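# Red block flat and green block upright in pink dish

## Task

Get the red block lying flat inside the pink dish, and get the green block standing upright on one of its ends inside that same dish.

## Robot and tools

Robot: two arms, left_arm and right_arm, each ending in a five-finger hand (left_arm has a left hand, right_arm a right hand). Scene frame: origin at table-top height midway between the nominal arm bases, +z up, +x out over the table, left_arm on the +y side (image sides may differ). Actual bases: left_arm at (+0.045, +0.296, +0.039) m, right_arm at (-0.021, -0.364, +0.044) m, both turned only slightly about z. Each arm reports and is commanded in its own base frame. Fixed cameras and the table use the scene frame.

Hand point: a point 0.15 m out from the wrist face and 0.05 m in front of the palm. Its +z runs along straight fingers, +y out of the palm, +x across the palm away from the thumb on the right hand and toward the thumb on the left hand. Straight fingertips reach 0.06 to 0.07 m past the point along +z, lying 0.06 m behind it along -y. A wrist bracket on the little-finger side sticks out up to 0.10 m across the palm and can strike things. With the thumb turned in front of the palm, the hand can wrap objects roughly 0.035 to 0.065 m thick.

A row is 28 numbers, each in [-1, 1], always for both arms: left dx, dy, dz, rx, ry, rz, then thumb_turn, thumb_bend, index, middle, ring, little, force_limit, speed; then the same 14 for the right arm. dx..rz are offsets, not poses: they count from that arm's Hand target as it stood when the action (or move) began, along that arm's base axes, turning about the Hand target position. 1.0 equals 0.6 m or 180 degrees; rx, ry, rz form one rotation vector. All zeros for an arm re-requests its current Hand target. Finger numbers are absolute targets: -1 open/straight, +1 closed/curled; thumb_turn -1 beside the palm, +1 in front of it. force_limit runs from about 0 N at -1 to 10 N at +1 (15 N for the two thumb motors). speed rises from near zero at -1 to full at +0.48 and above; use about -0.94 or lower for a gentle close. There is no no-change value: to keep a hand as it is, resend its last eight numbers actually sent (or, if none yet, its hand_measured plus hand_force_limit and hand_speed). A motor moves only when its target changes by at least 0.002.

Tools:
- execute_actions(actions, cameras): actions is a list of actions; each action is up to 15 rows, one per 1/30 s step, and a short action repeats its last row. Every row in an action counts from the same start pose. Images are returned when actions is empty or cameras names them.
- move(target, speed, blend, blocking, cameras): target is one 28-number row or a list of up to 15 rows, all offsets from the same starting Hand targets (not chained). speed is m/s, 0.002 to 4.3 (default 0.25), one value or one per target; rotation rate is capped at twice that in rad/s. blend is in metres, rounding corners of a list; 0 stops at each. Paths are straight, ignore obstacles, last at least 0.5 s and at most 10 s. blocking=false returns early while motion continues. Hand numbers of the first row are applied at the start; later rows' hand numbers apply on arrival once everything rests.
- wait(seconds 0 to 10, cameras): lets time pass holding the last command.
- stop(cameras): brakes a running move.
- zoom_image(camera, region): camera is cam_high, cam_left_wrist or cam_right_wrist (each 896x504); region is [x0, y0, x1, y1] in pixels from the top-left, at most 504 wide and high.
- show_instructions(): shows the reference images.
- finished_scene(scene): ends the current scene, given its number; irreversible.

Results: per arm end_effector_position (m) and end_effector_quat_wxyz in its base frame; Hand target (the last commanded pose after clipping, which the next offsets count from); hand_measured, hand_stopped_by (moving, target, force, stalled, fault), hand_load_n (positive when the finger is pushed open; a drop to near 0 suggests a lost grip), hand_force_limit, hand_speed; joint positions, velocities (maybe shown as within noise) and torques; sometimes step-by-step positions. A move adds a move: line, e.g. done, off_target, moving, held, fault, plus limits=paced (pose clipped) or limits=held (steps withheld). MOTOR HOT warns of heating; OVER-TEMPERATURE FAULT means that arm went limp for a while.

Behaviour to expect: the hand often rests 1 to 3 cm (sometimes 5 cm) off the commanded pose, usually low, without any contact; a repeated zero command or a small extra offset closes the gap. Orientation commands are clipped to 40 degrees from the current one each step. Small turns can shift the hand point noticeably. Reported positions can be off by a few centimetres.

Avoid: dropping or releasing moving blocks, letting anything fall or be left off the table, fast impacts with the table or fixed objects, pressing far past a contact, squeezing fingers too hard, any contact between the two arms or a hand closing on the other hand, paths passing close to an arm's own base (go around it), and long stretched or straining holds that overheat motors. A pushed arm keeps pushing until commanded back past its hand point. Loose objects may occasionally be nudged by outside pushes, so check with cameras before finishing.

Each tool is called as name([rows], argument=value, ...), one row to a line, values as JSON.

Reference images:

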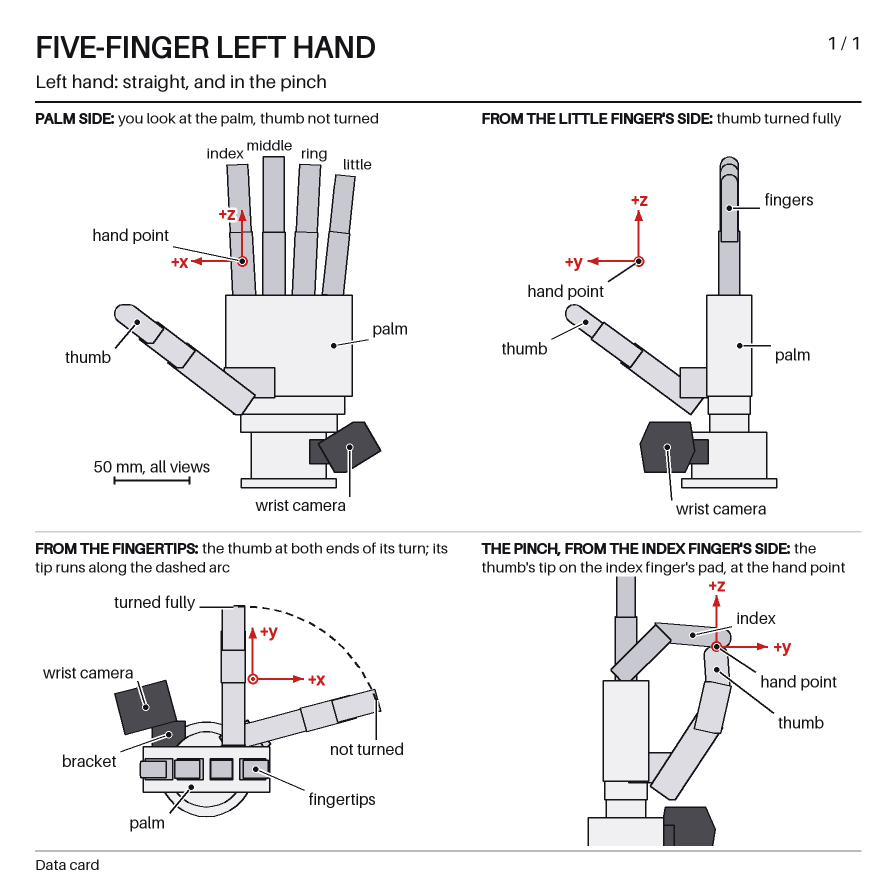

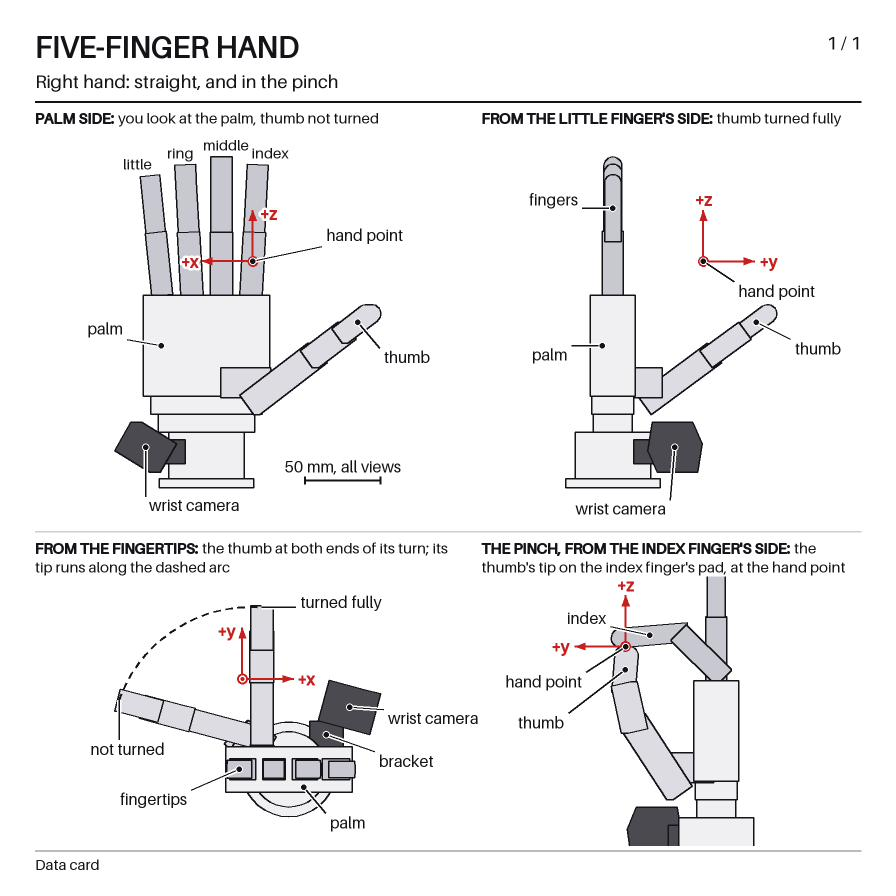

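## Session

execute_actions(actions=[])

zoom_image(camera="cam_high", region=[370, 170, 570, 330])

Scene clock: 0.00 s.
left_arm: end_effector_position=(+0.4743, -0.1171, +0.3486) hand_measured=(-1.000, -1.000, -1.000, -1.000, -1.000, -1.000) hand_load_n=(+0.0, +0.0, +0.0, +0.0, +0.0, +0.0) hand_stopped_by=(target, target, target, target, target, target) hand_force_limit=0.00 hand_speed=-0.80 end_effector_quat_wxyz=(+0.557, -0.287, +0.707, -0.329) | right_arm: end_effector_position=(+0.3815, -0.2310, +0.3023) hand_measured=(-1.000, -1.000, -1.000, -1.000, -1.000, -1.000) hand_load_n=(+0.0, +0.0, +0.0, +0.0, +0.0, +0.0) hand_stopped_by=(target, target, target, target, target, target) hand_force_limit=0.00 hand_speed=-0.80 end_effector_quat_wxyz=(+0.076, -0.150, +0.932, -0.321)
Joint positions: left_arm=[-0.334 0.95 0.899 -0.117 -0.184 0.62] | right_arm=[-0.497 1.195 1.314 -1.135 0.403 0.638]
Joint velocities: within noise
Joint torques (N m): no reading
Heat: left arm: hottest shoulder 33 °C; right arm: hottest shoulder 30 °C.
Hand target: left_arm +0.4777, -0.1183, +0.3684; +0.567, -0.285, +0.695, -0.338 | right_arm +0.3865, -0.2337, +0.3127; +0.085, -0.147, +0.929, -0.328

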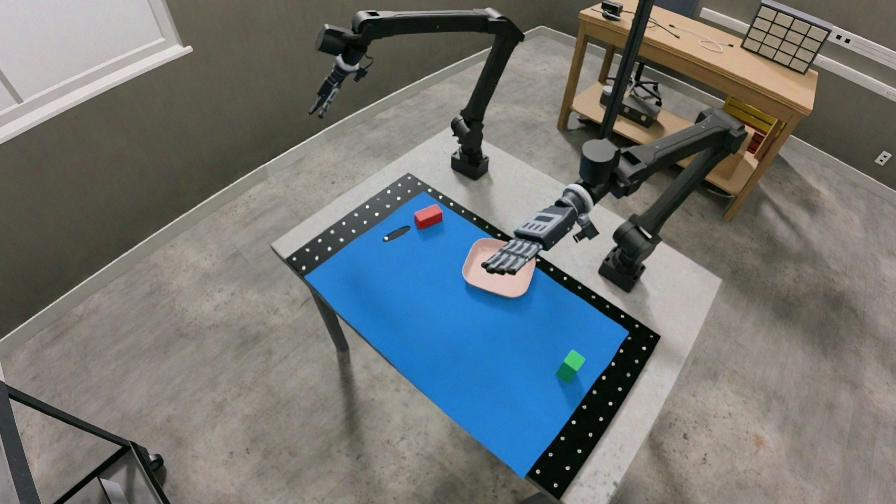

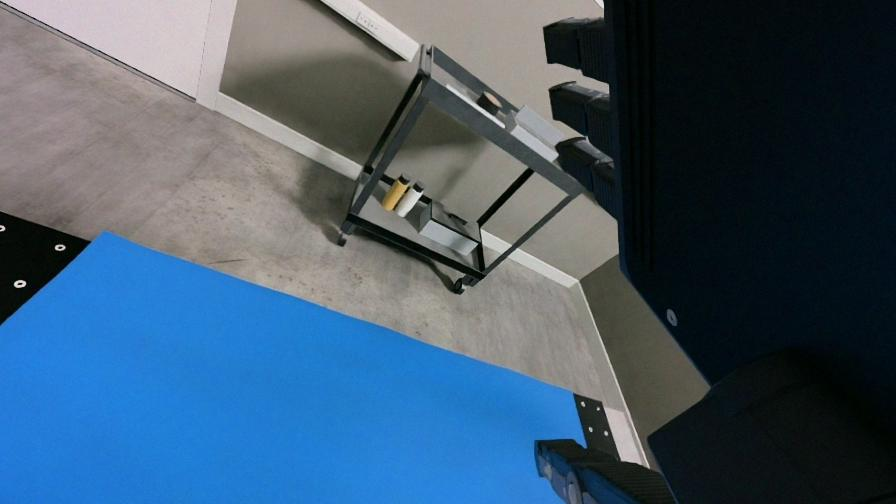

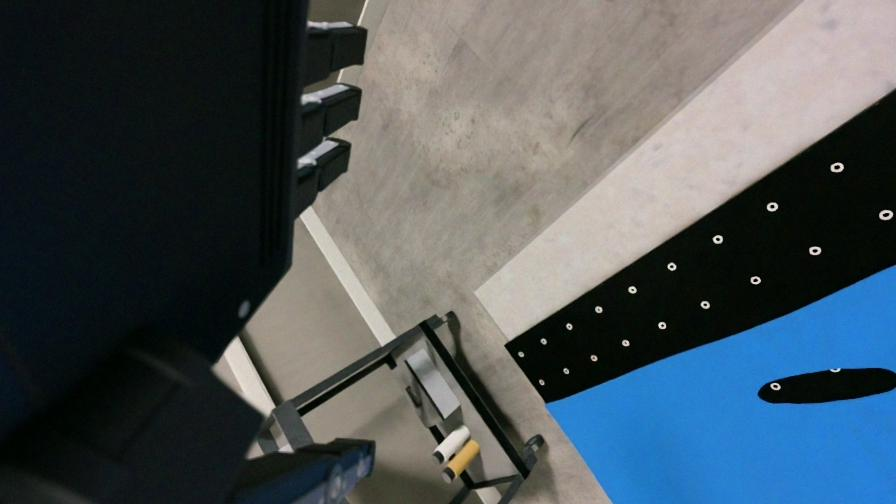

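Scaled by 2.520 from the camera's 896x504 image, which has a finer 1280x720 frame.

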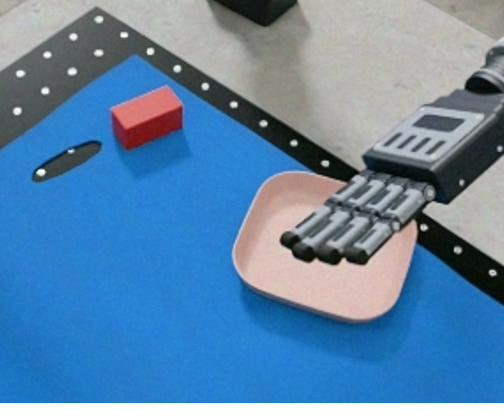

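zoom_image(camera="cam_high", region=[535, 330, 605, 400])

zoom_image(camera="cam_high", region=[395, 185, 465, 255])

zoom_image(camera="cam_high", region=[450, 220, 550, 310])

Scaled by 7.200 from the camera's 896x504 image, which has a finer 1280x720 frame.

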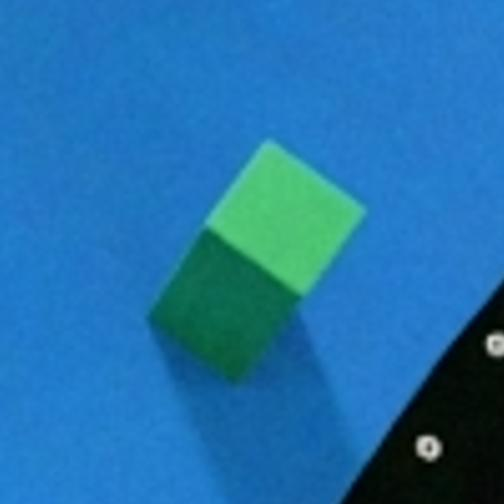

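Scaled by 7.200 from the camera's 896x504 image, which has a finer 1280x720 frame.

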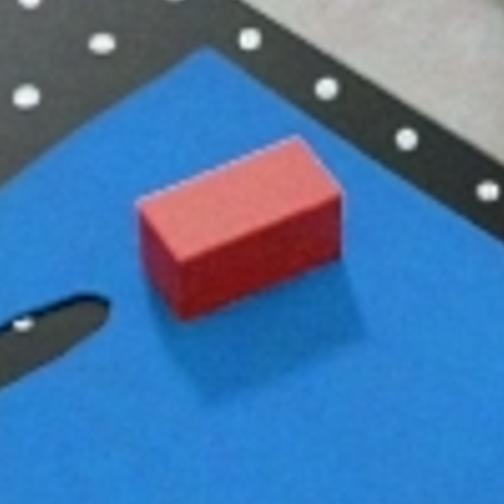

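Scaled by 5.040 from the camera's 896x504 image, which has a finer 1280x720 frame.

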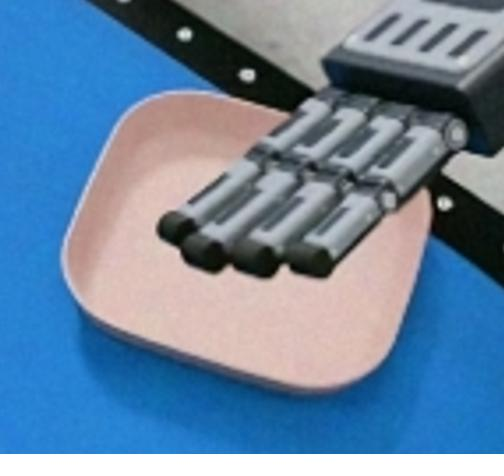

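move([
  [-0.1515,0.2573,-0.147,-0.1846,0.1602,0.1282,1,-1,-1,-1,-1,-1,0,-0.5,0.0225,0.3062,-0.0878,-0.07,-0.0628,0.3877,1,-1,-1,-1,-1,-1,0,-0.5],
  [-0.1515,0.2573,-0.2807,-0.1846,0.1602,0.1282,1,-1,-1,-1,-1,-1,0,-0.5,-0.1365,0.5062,-0.1878,-0.0256,-0.1121,0.7763,1,-1,-1,-1,-1,-1,0,-0.5],
], speed=[0.35,0.35], blend=[0.04,0], cameras=["all"])

zoom_image(camera="cam_high", region=[450, 220, 550, 310])

zoom_image(camera="cam_high", region=[525, 270, 635, 400])

Scene clock: 19.13 s.
left_arm: end_effector_position=(+0.3848, +0.0316, +0.2044) hand_measured=(+1.000, -1.000, -1.000, -1.000, -1.000, -1.000) hand_load_n=(+0.0, +0.0, -0.5, +0.0, +0.0, +0.0) hand_stopped_by=(target, target, target, target, target, target) hand_force_limit=0.00 hand_speed=-0.50 end_effector_quat_wxyz=(-0.331, +0.628, -0.628, +0.320) | right_arm: end_effector_position=(+0.2914, +0.0693, +0.1842) hand_measured=(+1.000, -1.000, -1.000, -1.000, -1.000, -1.000) hand_load_n=(+0.0, +0.0, +0.0, +0.0, +0.0, +0.0) hand_stopped_by=(target, target, target, target, target, target) hand_force_limit=0.00 hand_speed=-0.50 end_effector_quat_wxyz=(-0.454, +0.873, -0.166, +0.067)
Joint positions: left_arm=[0.226 0.868 0.726 -0.482 0.171 0.139] | right_arm=[-0.205 1.074 0.867 -1.183 -0.942 -1.307]
Joint torques (N m): left_arm=[1.08 -1.67 6.99 2.24 0.1 -0.17] | right_arm=[1.61 -4.78 12.63 -0.1 -0.6 -0.16]
Heat: left arm: hottest shoulder 33 °C; right arm: hottest elbow 34 °C.
Hand target: left_arm +0.3870, +0.0362, +0.2001; -0.331, +0.636, -0.619, +0.322 | right_arm +0.3047, +0.0700, +0.2001; -0.455, +0.875, -0.150, +0.078
Off the commanded pose: left_arm 0.007 m, 1 deg | right_arm 0.021 m, 2 deg.
move: off_target (right_arm)

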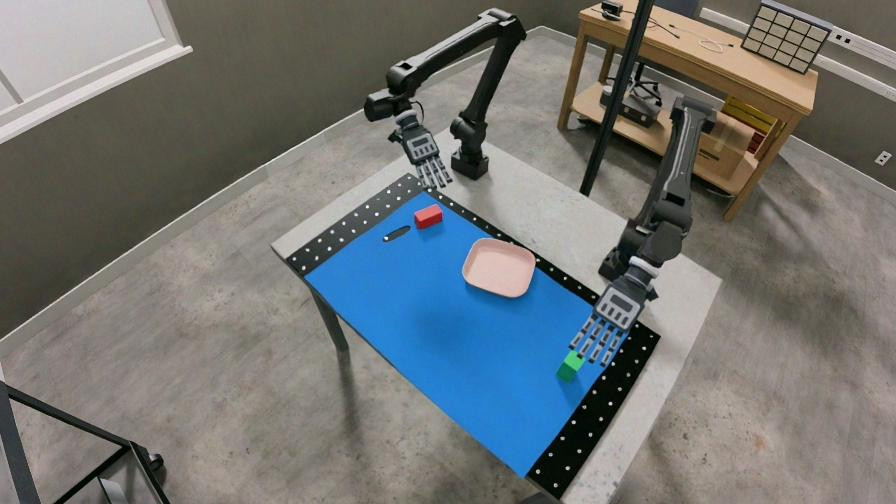

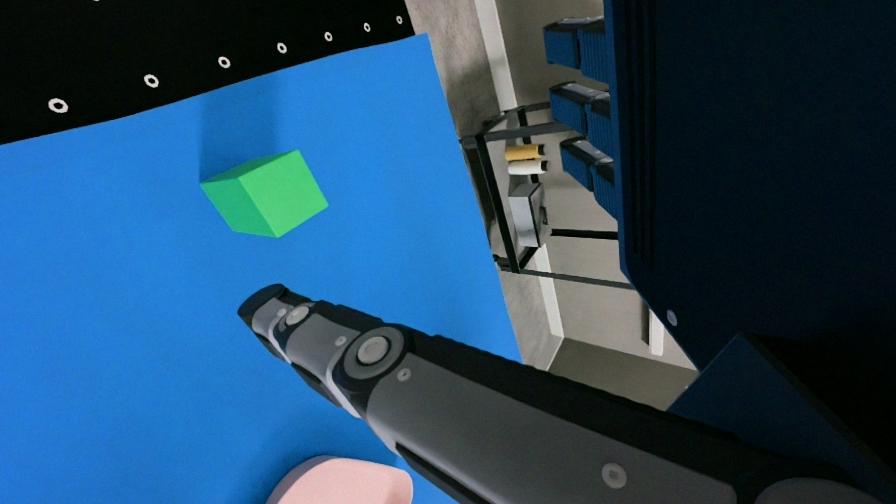

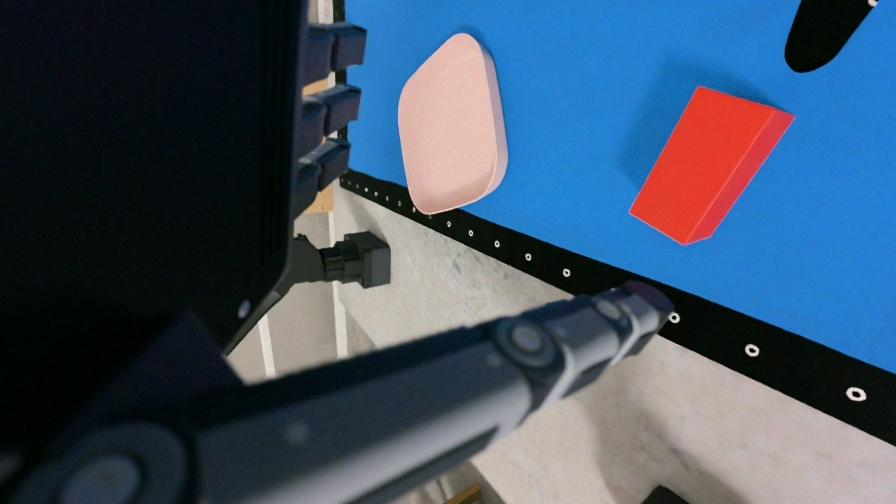

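Scaled by 5.040 from the camera's 896x504 image, which has a finer 1280x720 frame.

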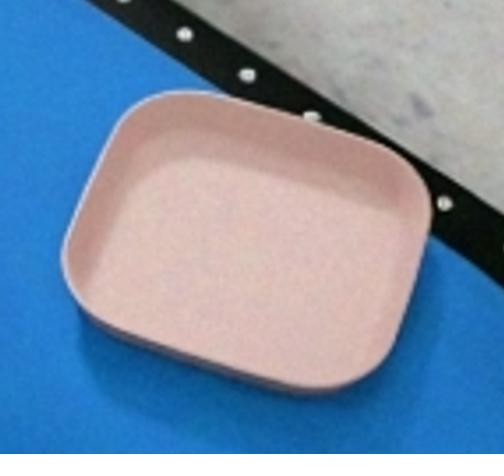

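Scaled by 3.877 from the camera's 896x504 image, which has a finer 1280x720 frame.

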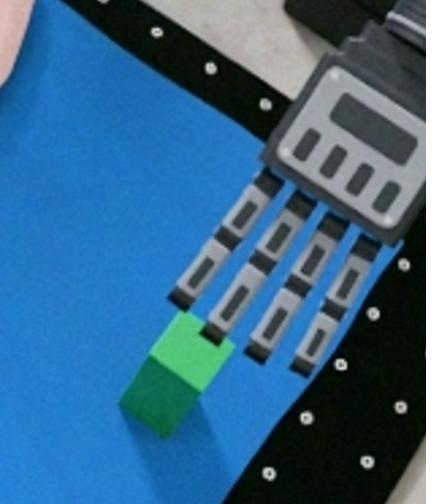

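move(target=[0,0,-0.1333,0,0,0,1,-1,-1,-1,-1,-1,0,-0.5,0,0,-0.15,0,0,0,1,-1,-1,-1,-1,-1,0,-0.5], speed=0.25, cameras=["all"])

Scene clock: 23.93 s.
left_arm: end_effector_position=(+0.3855, +0.0319, +0.1230) hand_measured=(+1.000, -1.000, -1.000, -1.000, -1.000, -1.000) hand_load_n=(+0.0, +0.0, +0.0, +0.0, +0.0, +0.0) hand_stopped_by=(target, target, target, target, target, target) hand_force_limit=0.00 hand_speed=-0.50 end_effector_quat_wxyz=(-0.330, +0.628, -0.628, +0.320) | right_arm: end_effector_position=(+0.3058, +0.0663, +0.1156) hand_measured=(+1.000, -1.000, -1.000, -1.000, -1.000, -1.000) hand_load_n=(+0.0, +0.0, +0.0, +0.0, +0.0, +0.0) hand_stopped_by=(target, target, target, target, target, target) hand_force_limit=0.00 hand_speed=-0.50 end_effector_quat_wxyz=(-0.454, +0.874, -0.153, +0.082)
Joint positions: left_arm=[0.226 0.951 0.547 -0.223 0.171 0.139] | right_arm=[-0.205 1.163 0.741 -0.942 -0.944 -1.322]
Joint torques (N m): left_arm=[1.03 -2.2 6.69 2.21 0.1 -0.17] | right_arm=[1.67 -6.07 7.25 0.8 -0.55 -0.05]
Heat: left arm: hottest shoulder 33 °C; right arm: hottest elbow 35 °C.
Hand target: left_arm +0.3868, +0.0361, +0.1200; -0.331, +0.636, -0.619, +0.322 | right_arm +0.3046, +0.0700, +0.1101; -0.455, +0.875, -0.149, +0.078
Off the commanded pose: left_arm 0.005 m, 1 deg | right_arm 0.007 m, 1 deg.
move: done

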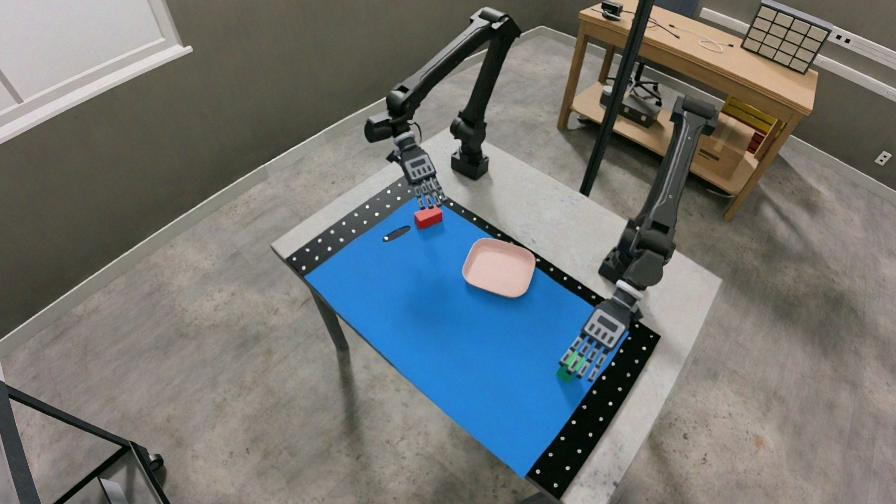

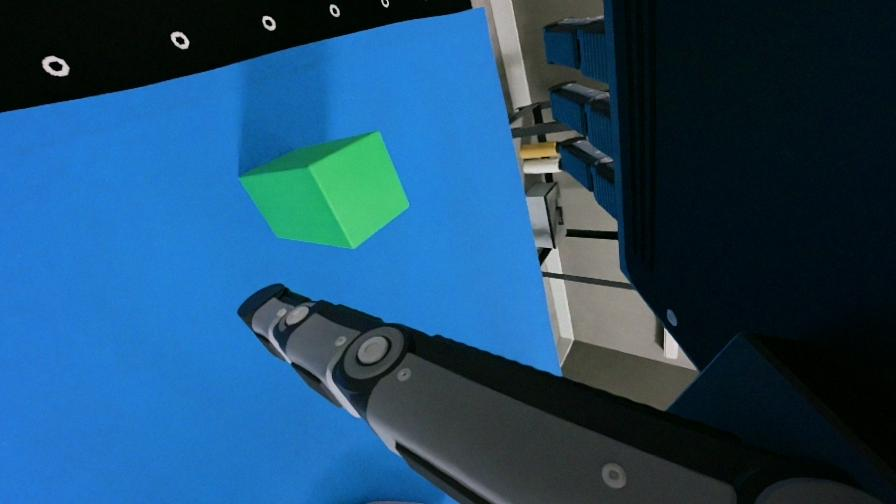

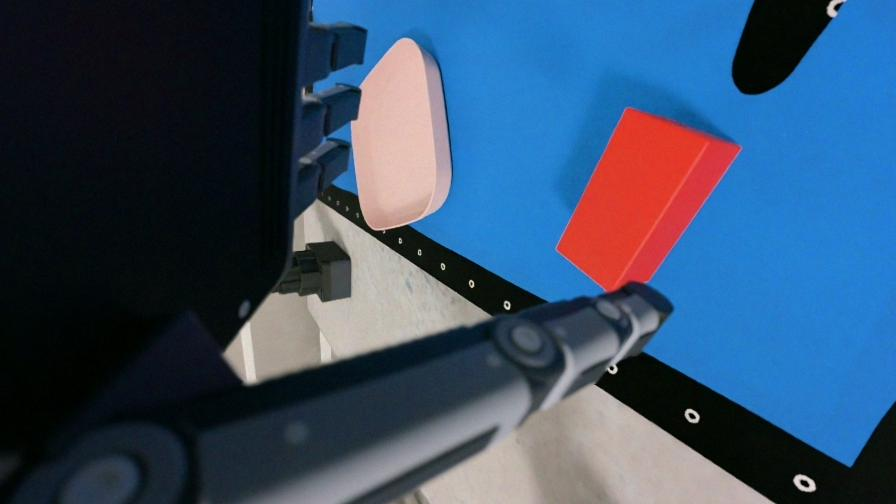

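move(target=[0.0017,0.0067,-0.1083,0,0,0,1,-1,-1,-1,-1,-1,0,-0.5,-0.002,0.0067,-0.1083,0,0,0,1,-1,-1,-1,-1,-1,0,-0.5], speed=0.15, cameras=["all"])

zoom_image(camera="cam_high", region=[540, 300, 640, 400])

zoom_image(camera="cam_high", region=[380, 160, 480, 260])

Scene clock: 28.13 s.
left_arm: end_effector_position=(+0.3880, +0.0356, +0.0586) hand_measured=(+1.000, -1.000, -1.000, -1.000, -1.000, -1.000) hand_load_n=(+0.0, +0.0, +0.0, +0.0, +0.0, +0.0) hand_stopped_by=(target, target, target, target, target, target) hand_force_limit=0.00 hand_speed=-0.50 end_effector_quat_wxyz=(-0.329, +0.630, -0.625, +0.321) | right_arm: end_effector_position=(+0.3070, +0.0696, +0.0513) hand_measured=(+1.000, -1.000, -1.000, -1.000, -1.000, -1.000) hand_load_n=(+0.0, +0.0, +0.0, +0.0, +0.0, +0.0) hand_stopped_by=(target, target, target, target, target, target) hand_force_limit=0.00 hand_speed=-0.50 end_effector_quat_wxyz=(-0.455, +0.874, -0.148, +0.086)
Joint positions: left_arm=[0.239 1.1 0.436 0.038 0.182 0.139] | right_arm=[-0.193 1.269 0.629 -0.704 -0.944 -1.312]
Joint torques (N m): left_arm=[1.03 -3.02 5.85 2.21 0.11 -0.09] | right_arm=[1.85 -6.3 6.45 0.75 -0.44 0.09]
Heat: left arm: hottest shoulder 33 °C; right arm: hottest elbow 35 °C.
Hand target: left_arm +0.3879, +0.0401, +0.0551; -0.331, +0.636, -0.619, +0.322 | right_arm +0.3035, +0.0741, +0.0451; -0.455, +0.875, -0.149, +0.078
Off the commanded pose: left_arm 0.006 m, 1 deg | right_arm 0.008 m, 1 deg.
move: done

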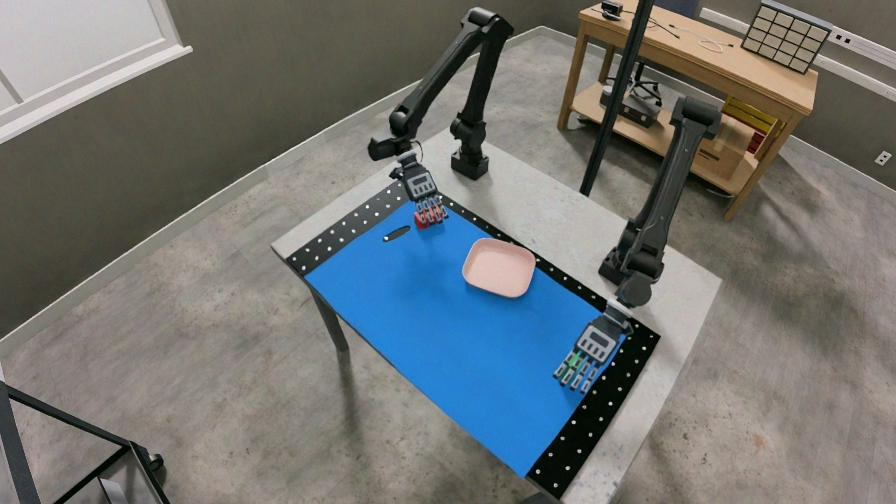

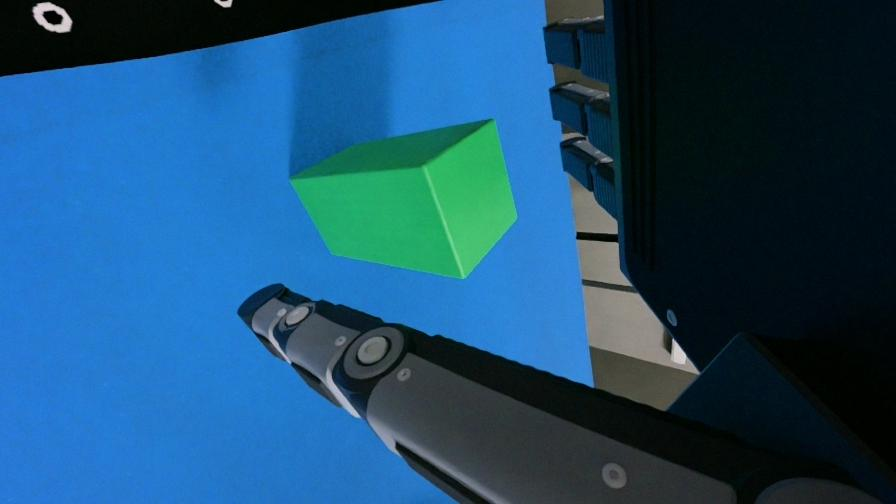

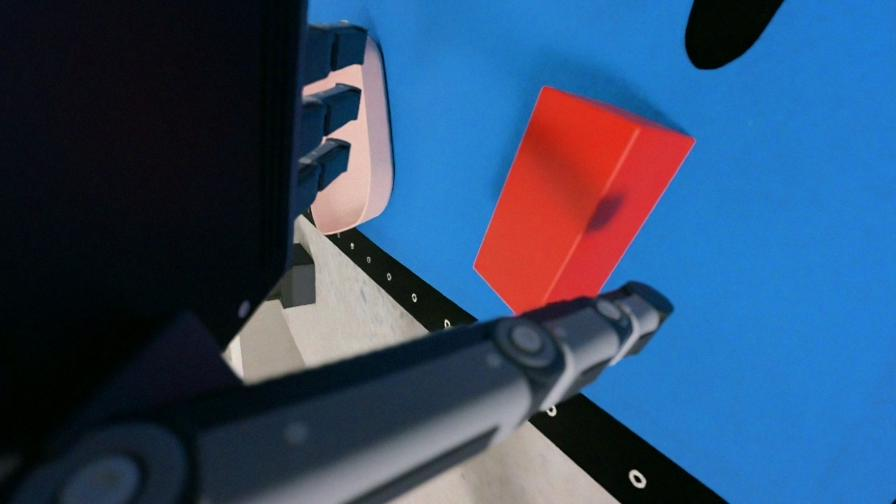

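Scaled by 5.040 from the camera's 896x504 image, which has a finer 1280x720 frame.

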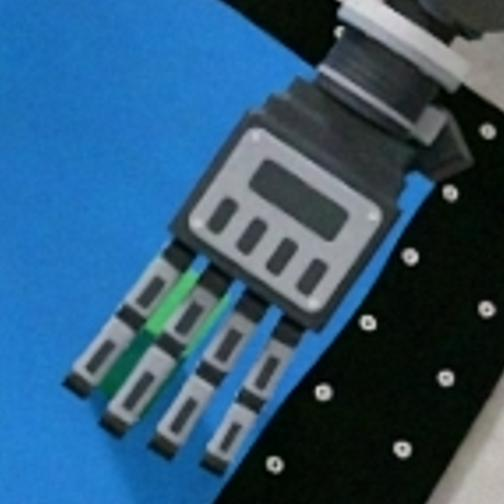

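Scaled by 5.040 from the camera's 896x504 image, which has a finer 1280x720 frame.

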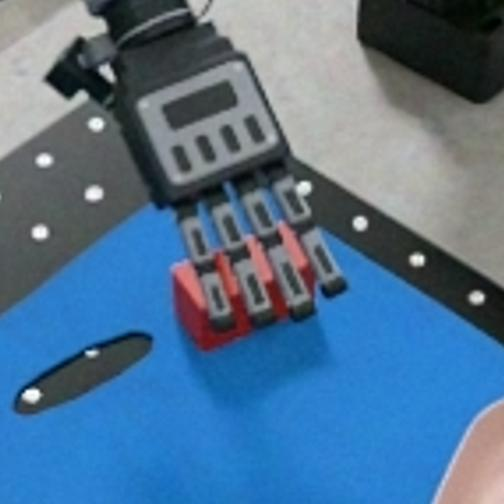

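move(target=[-0.002,0.0008,-0.0277,0,0,0,1,-1,-1,-1,-1,-1,0,-0.5,-0.0045,0.0008,-0.0685,0,0,0,1,-1,-1,-1,-1,-1,0,-0.5], speed=0.12)

move(target=[0,0,0,0,0,0,1,-0.4,-0.55,-0.55,-1,-1,0,-0.6,0,0,0,0,0,0,1,-0.4,-0.55,-0.55,-1,-1,0,-0.6], cameras=["all"])

Scene clock: 32.67 s.
left_arm: end_effector_position=(+0.3877, +0.0361, +0.0423) hand_measured=(+1.000, -1.000, -1.000, -1.000, -1.000, -1.000) hand_load_n=(+0.0, +0.0, +0.0, +0.0, +0.0, +0.0) hand_stopped_by=(target, target, target, target, target, target) hand_force_limit=0.00 hand_speed=-0.50 end_effector_quat_wxyz=(-0.329, +0.630, -0.625, +0.322) | right_arm: end_effector_position=(+0.3051, +0.0700, +0.0100) hand_measured=(+1.000, -1.000, -1.000, -1.000, -1.000, -1.000) hand_load_n=(+0.0, +0.0, +0.0, +0.0, +0.0, +0.0) hand_stopped_by=(target, target, target, target, target, target) hand_force_limit=0.00 hand_speed=-0.50 end_effector_quat_wxyz=(-0.455, +0.874, -0.148, +0.086)
Joint positions: left_arm=[0.242 1.148 0.41 0.112 0.184 0.139] | right_arm=[-0.193 1.363 0.571 -0.55 -0.944 -1.311]
Joint torques (N m): left_arm=[1.08 -3.31 5.48 2.26 0.11 -0.07] | right_arm=[1.73 -6.42 5.48 0.85 -0.45 0.06]
Heat: left arm: hottest elbow 33 °C; right arm: hottest elbow 34 °C.
Hand target: left_arm +0.3867, +0.0407, +0.0385; -0.331, +0.636, -0.619, +0.322 | right_arm +0.3008, +0.0746, +0.0040; -0.455, +0.875, -0.150, +0.078
Off the commanded pose: left_arm 0.006 m, 1 deg | right_arm 0.009 m, 1 deg.
move: done

Scene clock: 34.00 s.
left_arm: end_effector_position=(+0.3879, +0.0361, +0.0424) hand_measured=(+1.000, -0.400, -0.550, -0.550, -1.000, -1.000) hand_load_n=(+0.0, +0.0, +0.0, +0.0, +0.0, +0.0) hand_stopped_by=(target, target, target, target, target, target) hand_force_limit=0.00 hand_speed=-0.60 end_effector_quat_wxyz=(-0.330, +0.630, -0.625, +0.322) | right_arm: end_effector_position=(+0.3052, +0.0698, +0.0099) hand_measured=(+1.000, -0.400, -0.550, -0.550, -1.000, -1.000) hand_load_n=(+0.0, +0.0, +0.0, +0.0, +0.0, +0.0) hand_stopped_by=(target, target, target, target, target, target) hand_force_limit=0.00 hand_speed=-0.60 end_effector_quat_wxyz=(-0.454, +0.874, -0.149, +0.086)
Joint positions: left_arm=[0.242 1.148 0.41 0.112 0.185 0.139] | right_arm=[-0.193 1.363 0.571 -0.55 -0.942 -1.31]
Joint torques (N m): left_arm=[1.08 -3.31 5.45 2.21 0.11 -0.07] | right_arm=[1.55 -6.71 5.5 0.98 -0.52 0.07]
Heat: left arm: hottest elbow 33 °C; right arm: hottest elbow 34 °C.
Hand target: left_arm +0.3867, +0.0406, +0.0385; -0.331, +0.636, -0.619, +0.322 | right_arm +0.3008, +0.0746, +0.0041; -0.455, +0.875, -0.149, +0.078
Off the commanded pose: left_arm 0.006 m, 1 deg | right_arm 0.009 m, 1 deg.
move: done

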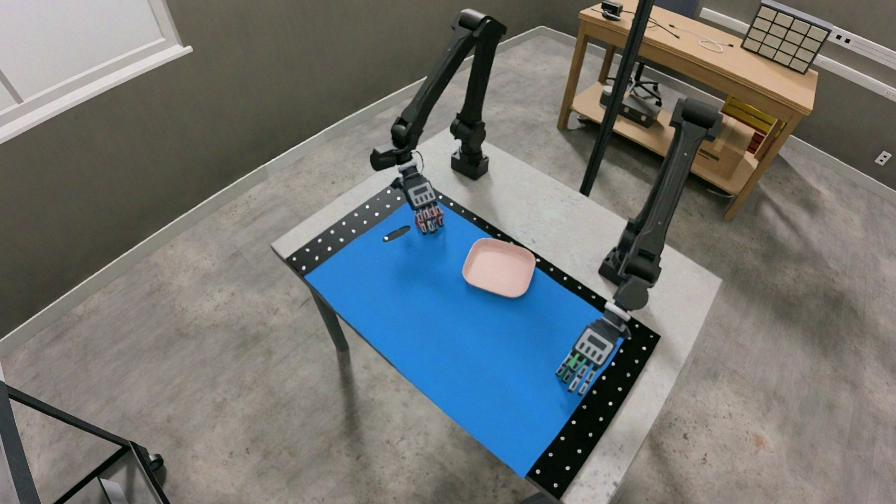

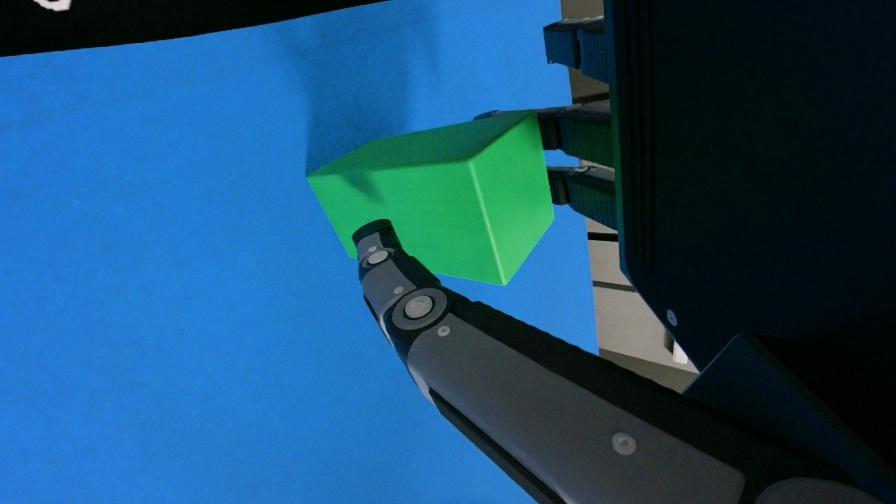

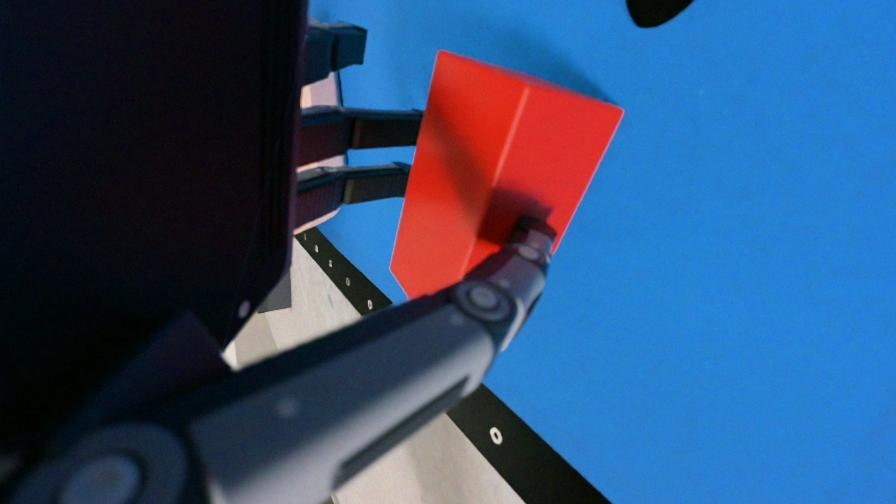

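move(target=[0,0,0,0,0,0,1,-0.4,0,0,-1,-1,-0.2,-0.9,0,0,0,0,0,0,1,-0.4,0,0,-1,-1,-0.2,-0.9])

move(target=[0,0,0,0,0,0,1,-0.3,0.1,0.1,-1,-1,0.15,-0.92,0,0,0,0,0,0,1,-0.3,0.1,0.1,-1,-1,0.15,-0.92], cameras=["cam_left_wrist","cam_right_wrist"])

Scene clock: 36.73 s.
left_arm: end_effector_position=(+0.3885, +0.0362, +0.0430) hand_measured=(+1.000, -0.402, -0.190, -0.198, -1.000, -1.000) hand_load_n=(-1.0, +7.0, +5.0, +4.5, +0.0, +0.0) hand_stopped_by=(target, target, force, force, target, target) hand_force_limit=-0.20 hand_speed=-0.90 end_effector_quat_wxyz=(-0.331, +0.630, -0.624, +0.323) | right_arm: end_effector_position=(+0.3052, +0.0698, +0.0099) hand_measured=(+1.000, -0.402, -0.180, -0.198, -1.000, -1.000) hand_load_n=(-1.0, +5.0, +5.0, +2.0, +0.0, +0.0) hand_stopped_by=(target, target, force, force, target, target) hand_force_limit=-0.20 hand_speed=-0.90 end_effector_quat_wxyz=(-0.454, +0.874, -0.149, +0.086)
Joint positions: left_arm=[0.242 1.148 0.41 0.115 0.185 0.139] | right_arm=[-0.193 1.363 0.571 -0.55 -0.942 -1.31]
Joint torques (N m): left_arm=[1.08 -3.25 5.45 2.09 0.09 -0.07] | right_arm=[1.73 -6.59 5.53 0.85 -0.49 0.05]
Heat: left arm: hottest elbow 33 °C; right arm: hottest elbow 34 °C.
Hand target: left_arm +0.3867, +0.0406, +0.0384; -0.331, +0.636, -0.619, +0.322 | right_arm +0.3008, +0.0746, +0.0041; -0.455, +0.875, -0.149, +0.078
Off the commanded pose: left_arm 0.007 m, 1 deg | right_arm 0.009 m, 1 deg.
move: done

Scene clock: 37.23 s.
left_arm: end_effector_position=(+0.3886, +0.0362, +0.0430) hand_measured=(+1.000, -0.404, -0.184, -0.194, -1.000, -1.000) hand_load_n=(-1.0, +8.0, +5.5, +5.5, +0.0, +0.0) hand_stopped_by=(target, force, force, force, target, target) hand_force_limit=0.15 hand_speed=-0.92 end_effector_quat_wxyz=(-0.331, +0.629, -0.624, +0.323) | right_arm: end_effector_position=(+0.3052, +0.0698, +0.0099) hand_measured=(+1.000, -0.398, -0.174, -0.186, -1.000, -1.000) hand_load_n=(-0.5, +8.5, +5.0, +7.5, +0.0, +0.0) hand_stopped_by=(target, force, force, force, target, target) hand_force_limit=0.15 hand_speed=-0.92 end_effector_quat_wxyz=(-0.454, +0.874, -0.149, +0.086)
Joint positions: left_arm=[0.242 1.148 0.41 0.116 0.185 0.139] | right_arm=[-0.193 1.363 0.571 -0.55 -0.942 -1.31]
Joint torques (N m): left_arm=[1.03 -3.31 5.48 2.06 0.09 -0.07] | right_arm=[1.67 -7 5.52 0.88 -0.51 0.06]
Heat: left arm: hottest elbow 33 °C; right arm: hottest elbow 34 °C.
Hand target: left_arm +0.3866, +0.0406, +0.0384; -0.330, +0.636, -0.619, +0.322 | right_arm +0.3008, +0.0745, +0.0041; -0.455, +0.875, -0.150, +0.078
Off the commanded pose: left_arm 0.007 m, 1 deg | right_arm 0.009 m, 1 deg.
move: done
Images, in order (width x height): cam_left_wrist 896x504, cam_right_wrist 896x504.

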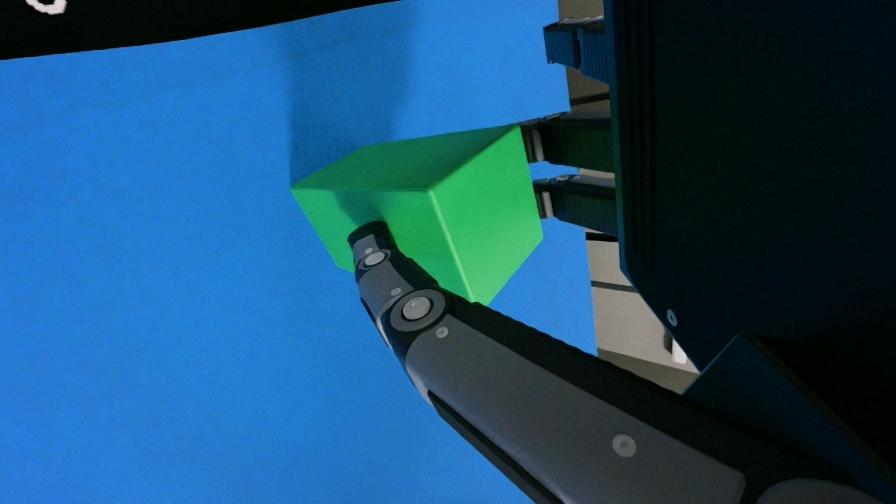

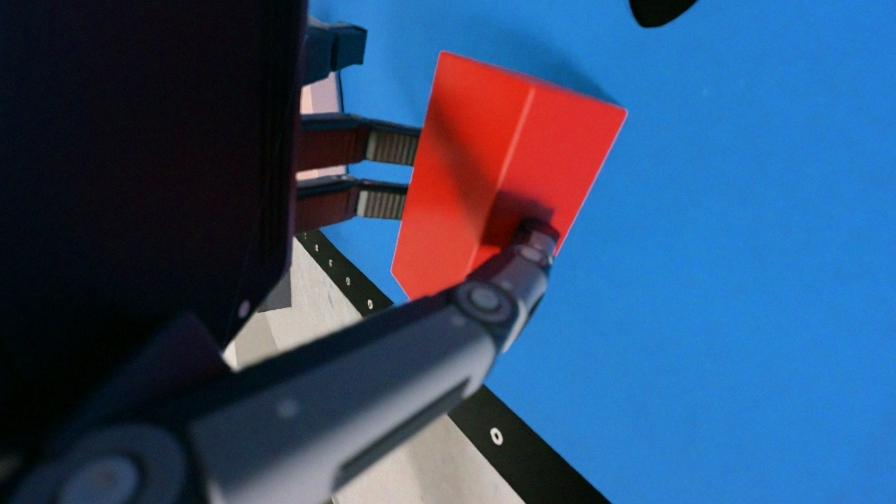

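zoom_image(camera="cam_left_wrist", region=[250, 80, 600, 350])

wait(seconds=0.1, cameras=["cam_high"])

zoom_image(camera="cam_high", region=[540, 310, 620, 390])

Scaled by 1.440 from the camera's 896x504 image, which has a finer 1280x720 frame.

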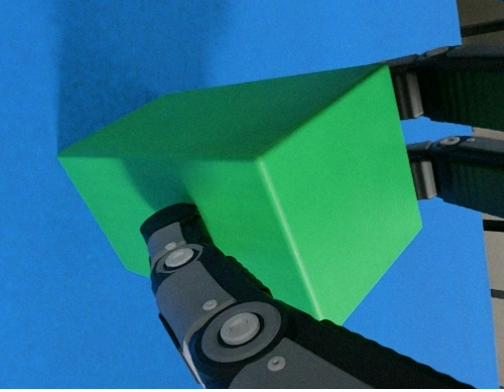

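Scene clock: 38.03 s.
left_arm: end_effector_position=(+0.3886, +0.0362, +0.0430) hand_measured=(+1.000, -0.404, -0.184, -0.194, -1.000, -1.000) hand_load_n=(-1.0, +8.0, +6.0, +5.5, -0.5, +0.0) hand_stopped_by=(target, force, force, force, target, target) hand_force_limit=0.15 hand_speed=-0.92 end_effector_quat_wxyz=(-0.331, +0.629, -0.624, +0.323) | right_arm: end_effector_position=(+0.3052, +0.0698, +0.0099) hand_measured=(+1.000, -0.398, -0.174, -0.186, -1.000, -1.000) hand_load_n=(-0.5, +8.5, +5.5, +7.0, +0.0, -0.5) hand_stopped_by=(target, force, force, force, target, target) hand_force_limit=0.15 hand_speed=-0.92 end_effector_quat_wxyz=(-0.454, +0.874, -0.149, +0.086)
Joint positions: left_arm=[0.242 1.148 0.41 0.116 0.185 0.139] | right_arm=[-0.193 1.363 0.571 -0.55 -0.942 -1.31]
Joint torques (N m): left_arm=[1.03 -3.25 5.46 2.06 0.09 -0.07] | right_arm=[1.67 -6.83 5.45 0.92 -0.49 0.04]
Heat: left arm: hottest elbow 33 °C; right arm: hottest elbow 34 °C.
Hand target: left_arm +0.3866, +0.0406, +0.0384; -0.330, +0.636, -0.619, +0.322 | right_arm +0.3008, +0.0745, +0.0041; -0.455, +0.875, -0.150, +0.078
Off the commanded pose: left_arm 0.007 m, 1 deg | right_arm 0.009 m, 1 deg.
wait: 0.10 s; at rest from the start
Images, in order (width x height): cam_high 896x504.

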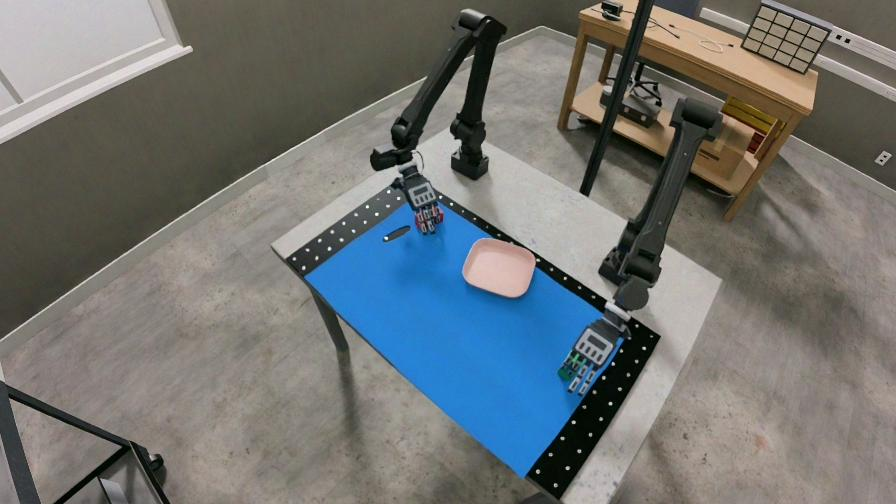

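Scaled by 6.300 from the camera's 896x504 image, which has a finer 1280x720 frame.

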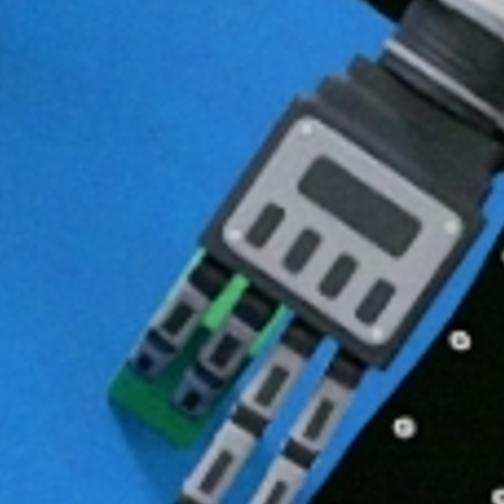

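zoom_image(camera="cam_high", region=[456, 228, 546, 308])

move(target=[0,0,0.05,0,0,0,1,-0.3,0.1,0.1,-1,-1,0.15,-0.92,0,0,0.05,0,0,0,1,-0.3,0.1,0.1,-1,-1,0.15,-0.92], speed=0.1, cameras=["cam_high","cam_left_wrist","cam_right_wrist"])

Scaled by 5.600 from the camera's 896x504 image, which has a finer 1280x720 frame.

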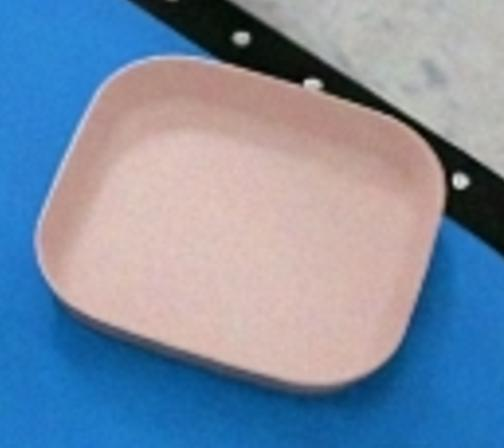

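Scene clock: 44.17 s.
left_arm: end_effector_position=(+0.3713, +0.0319, +0.0463) hand_measured=(+1.000, -0.404, -0.184, -0.194, -1.000, -1.000) hand_load_n=(-1.0, +8.5, +5.5, +5.5, +0.0, +0.0) hand_stopped_by=(target, force, force, force, target, target) hand_force_limit=0.15 hand_speed=-0.92 end_effector_quat_wxyz=(-0.312, +0.639, -0.630, +0.312) | right_arm: end_effector_position=(+0.2924, +0.0724, +0.0247) hand_measured=(+1.000, -0.398, -0.174, -0.186, -1.000, -1.000) hand_load_n=(-0.5, +8.5, +5.0, +7.0, +0.0, +0.0) hand_stopped_by=(target, force, force, force, target, target) hand_force_limit=0.15 hand_speed=-0.92 end_effector_quat_wxyz=(-0.454, +0.874, -0.155, +0.075)
Joint positions: left_arm=[0.242 1.085 0.41 0.004 0.185 0.139] | right_arm=[-0.193 1.304 0.571 -0.634 -0.942 -1.309]
Joint torques (N m): left_arm=[1.08 -5.13 8.81 1.01 0.1 -0.07] | right_arm=[1.73 -7.53 8.59 -0.21 -0.53 0.05]
Heat: left arm: hottest elbow 33 °C; right arm: hottest elbow 34 °C.
Hand target: left_arm +0.3867, +0.0406, +0.0685; -0.331, +0.636, -0.619, +0.322 | right_arm +0.3008, +0.0746, +0.0341; -0.455, +0.875, -0.149, +0.078
Off the commanded pose: left_arm 0.028 m, 3 deg | right_arm 0.013 m, 1 deg.
move: off_target (left_arm, right_arm)

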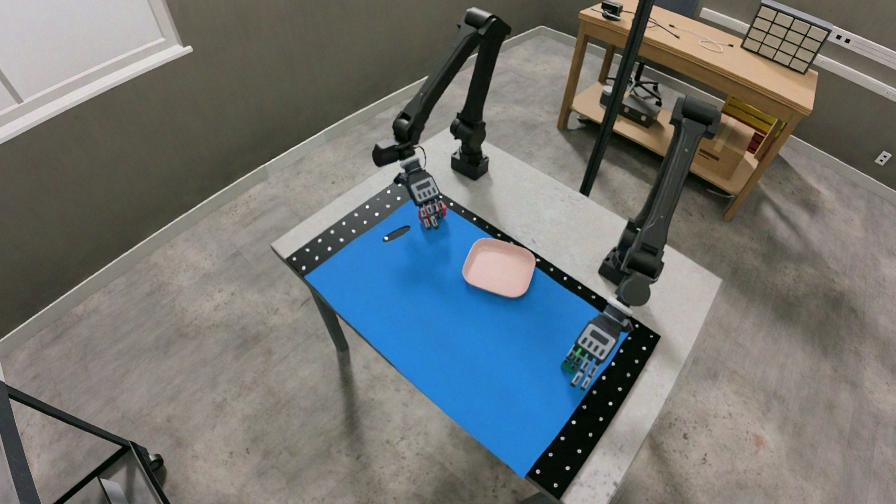

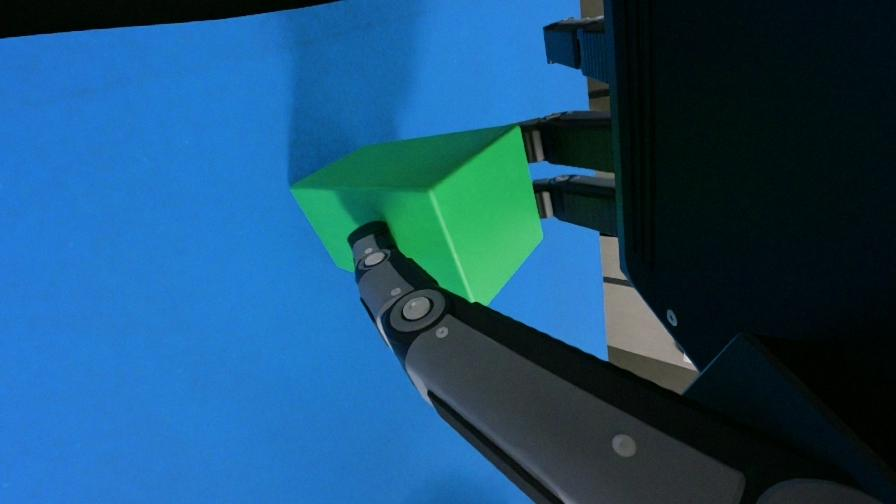

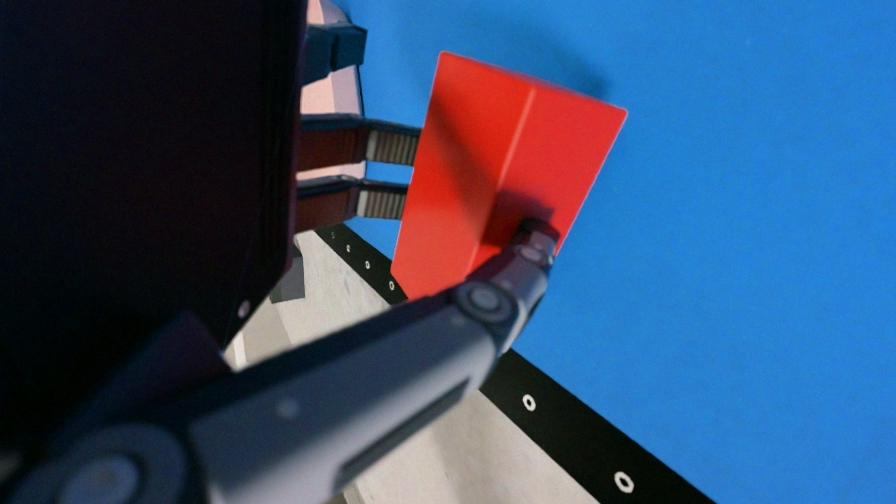

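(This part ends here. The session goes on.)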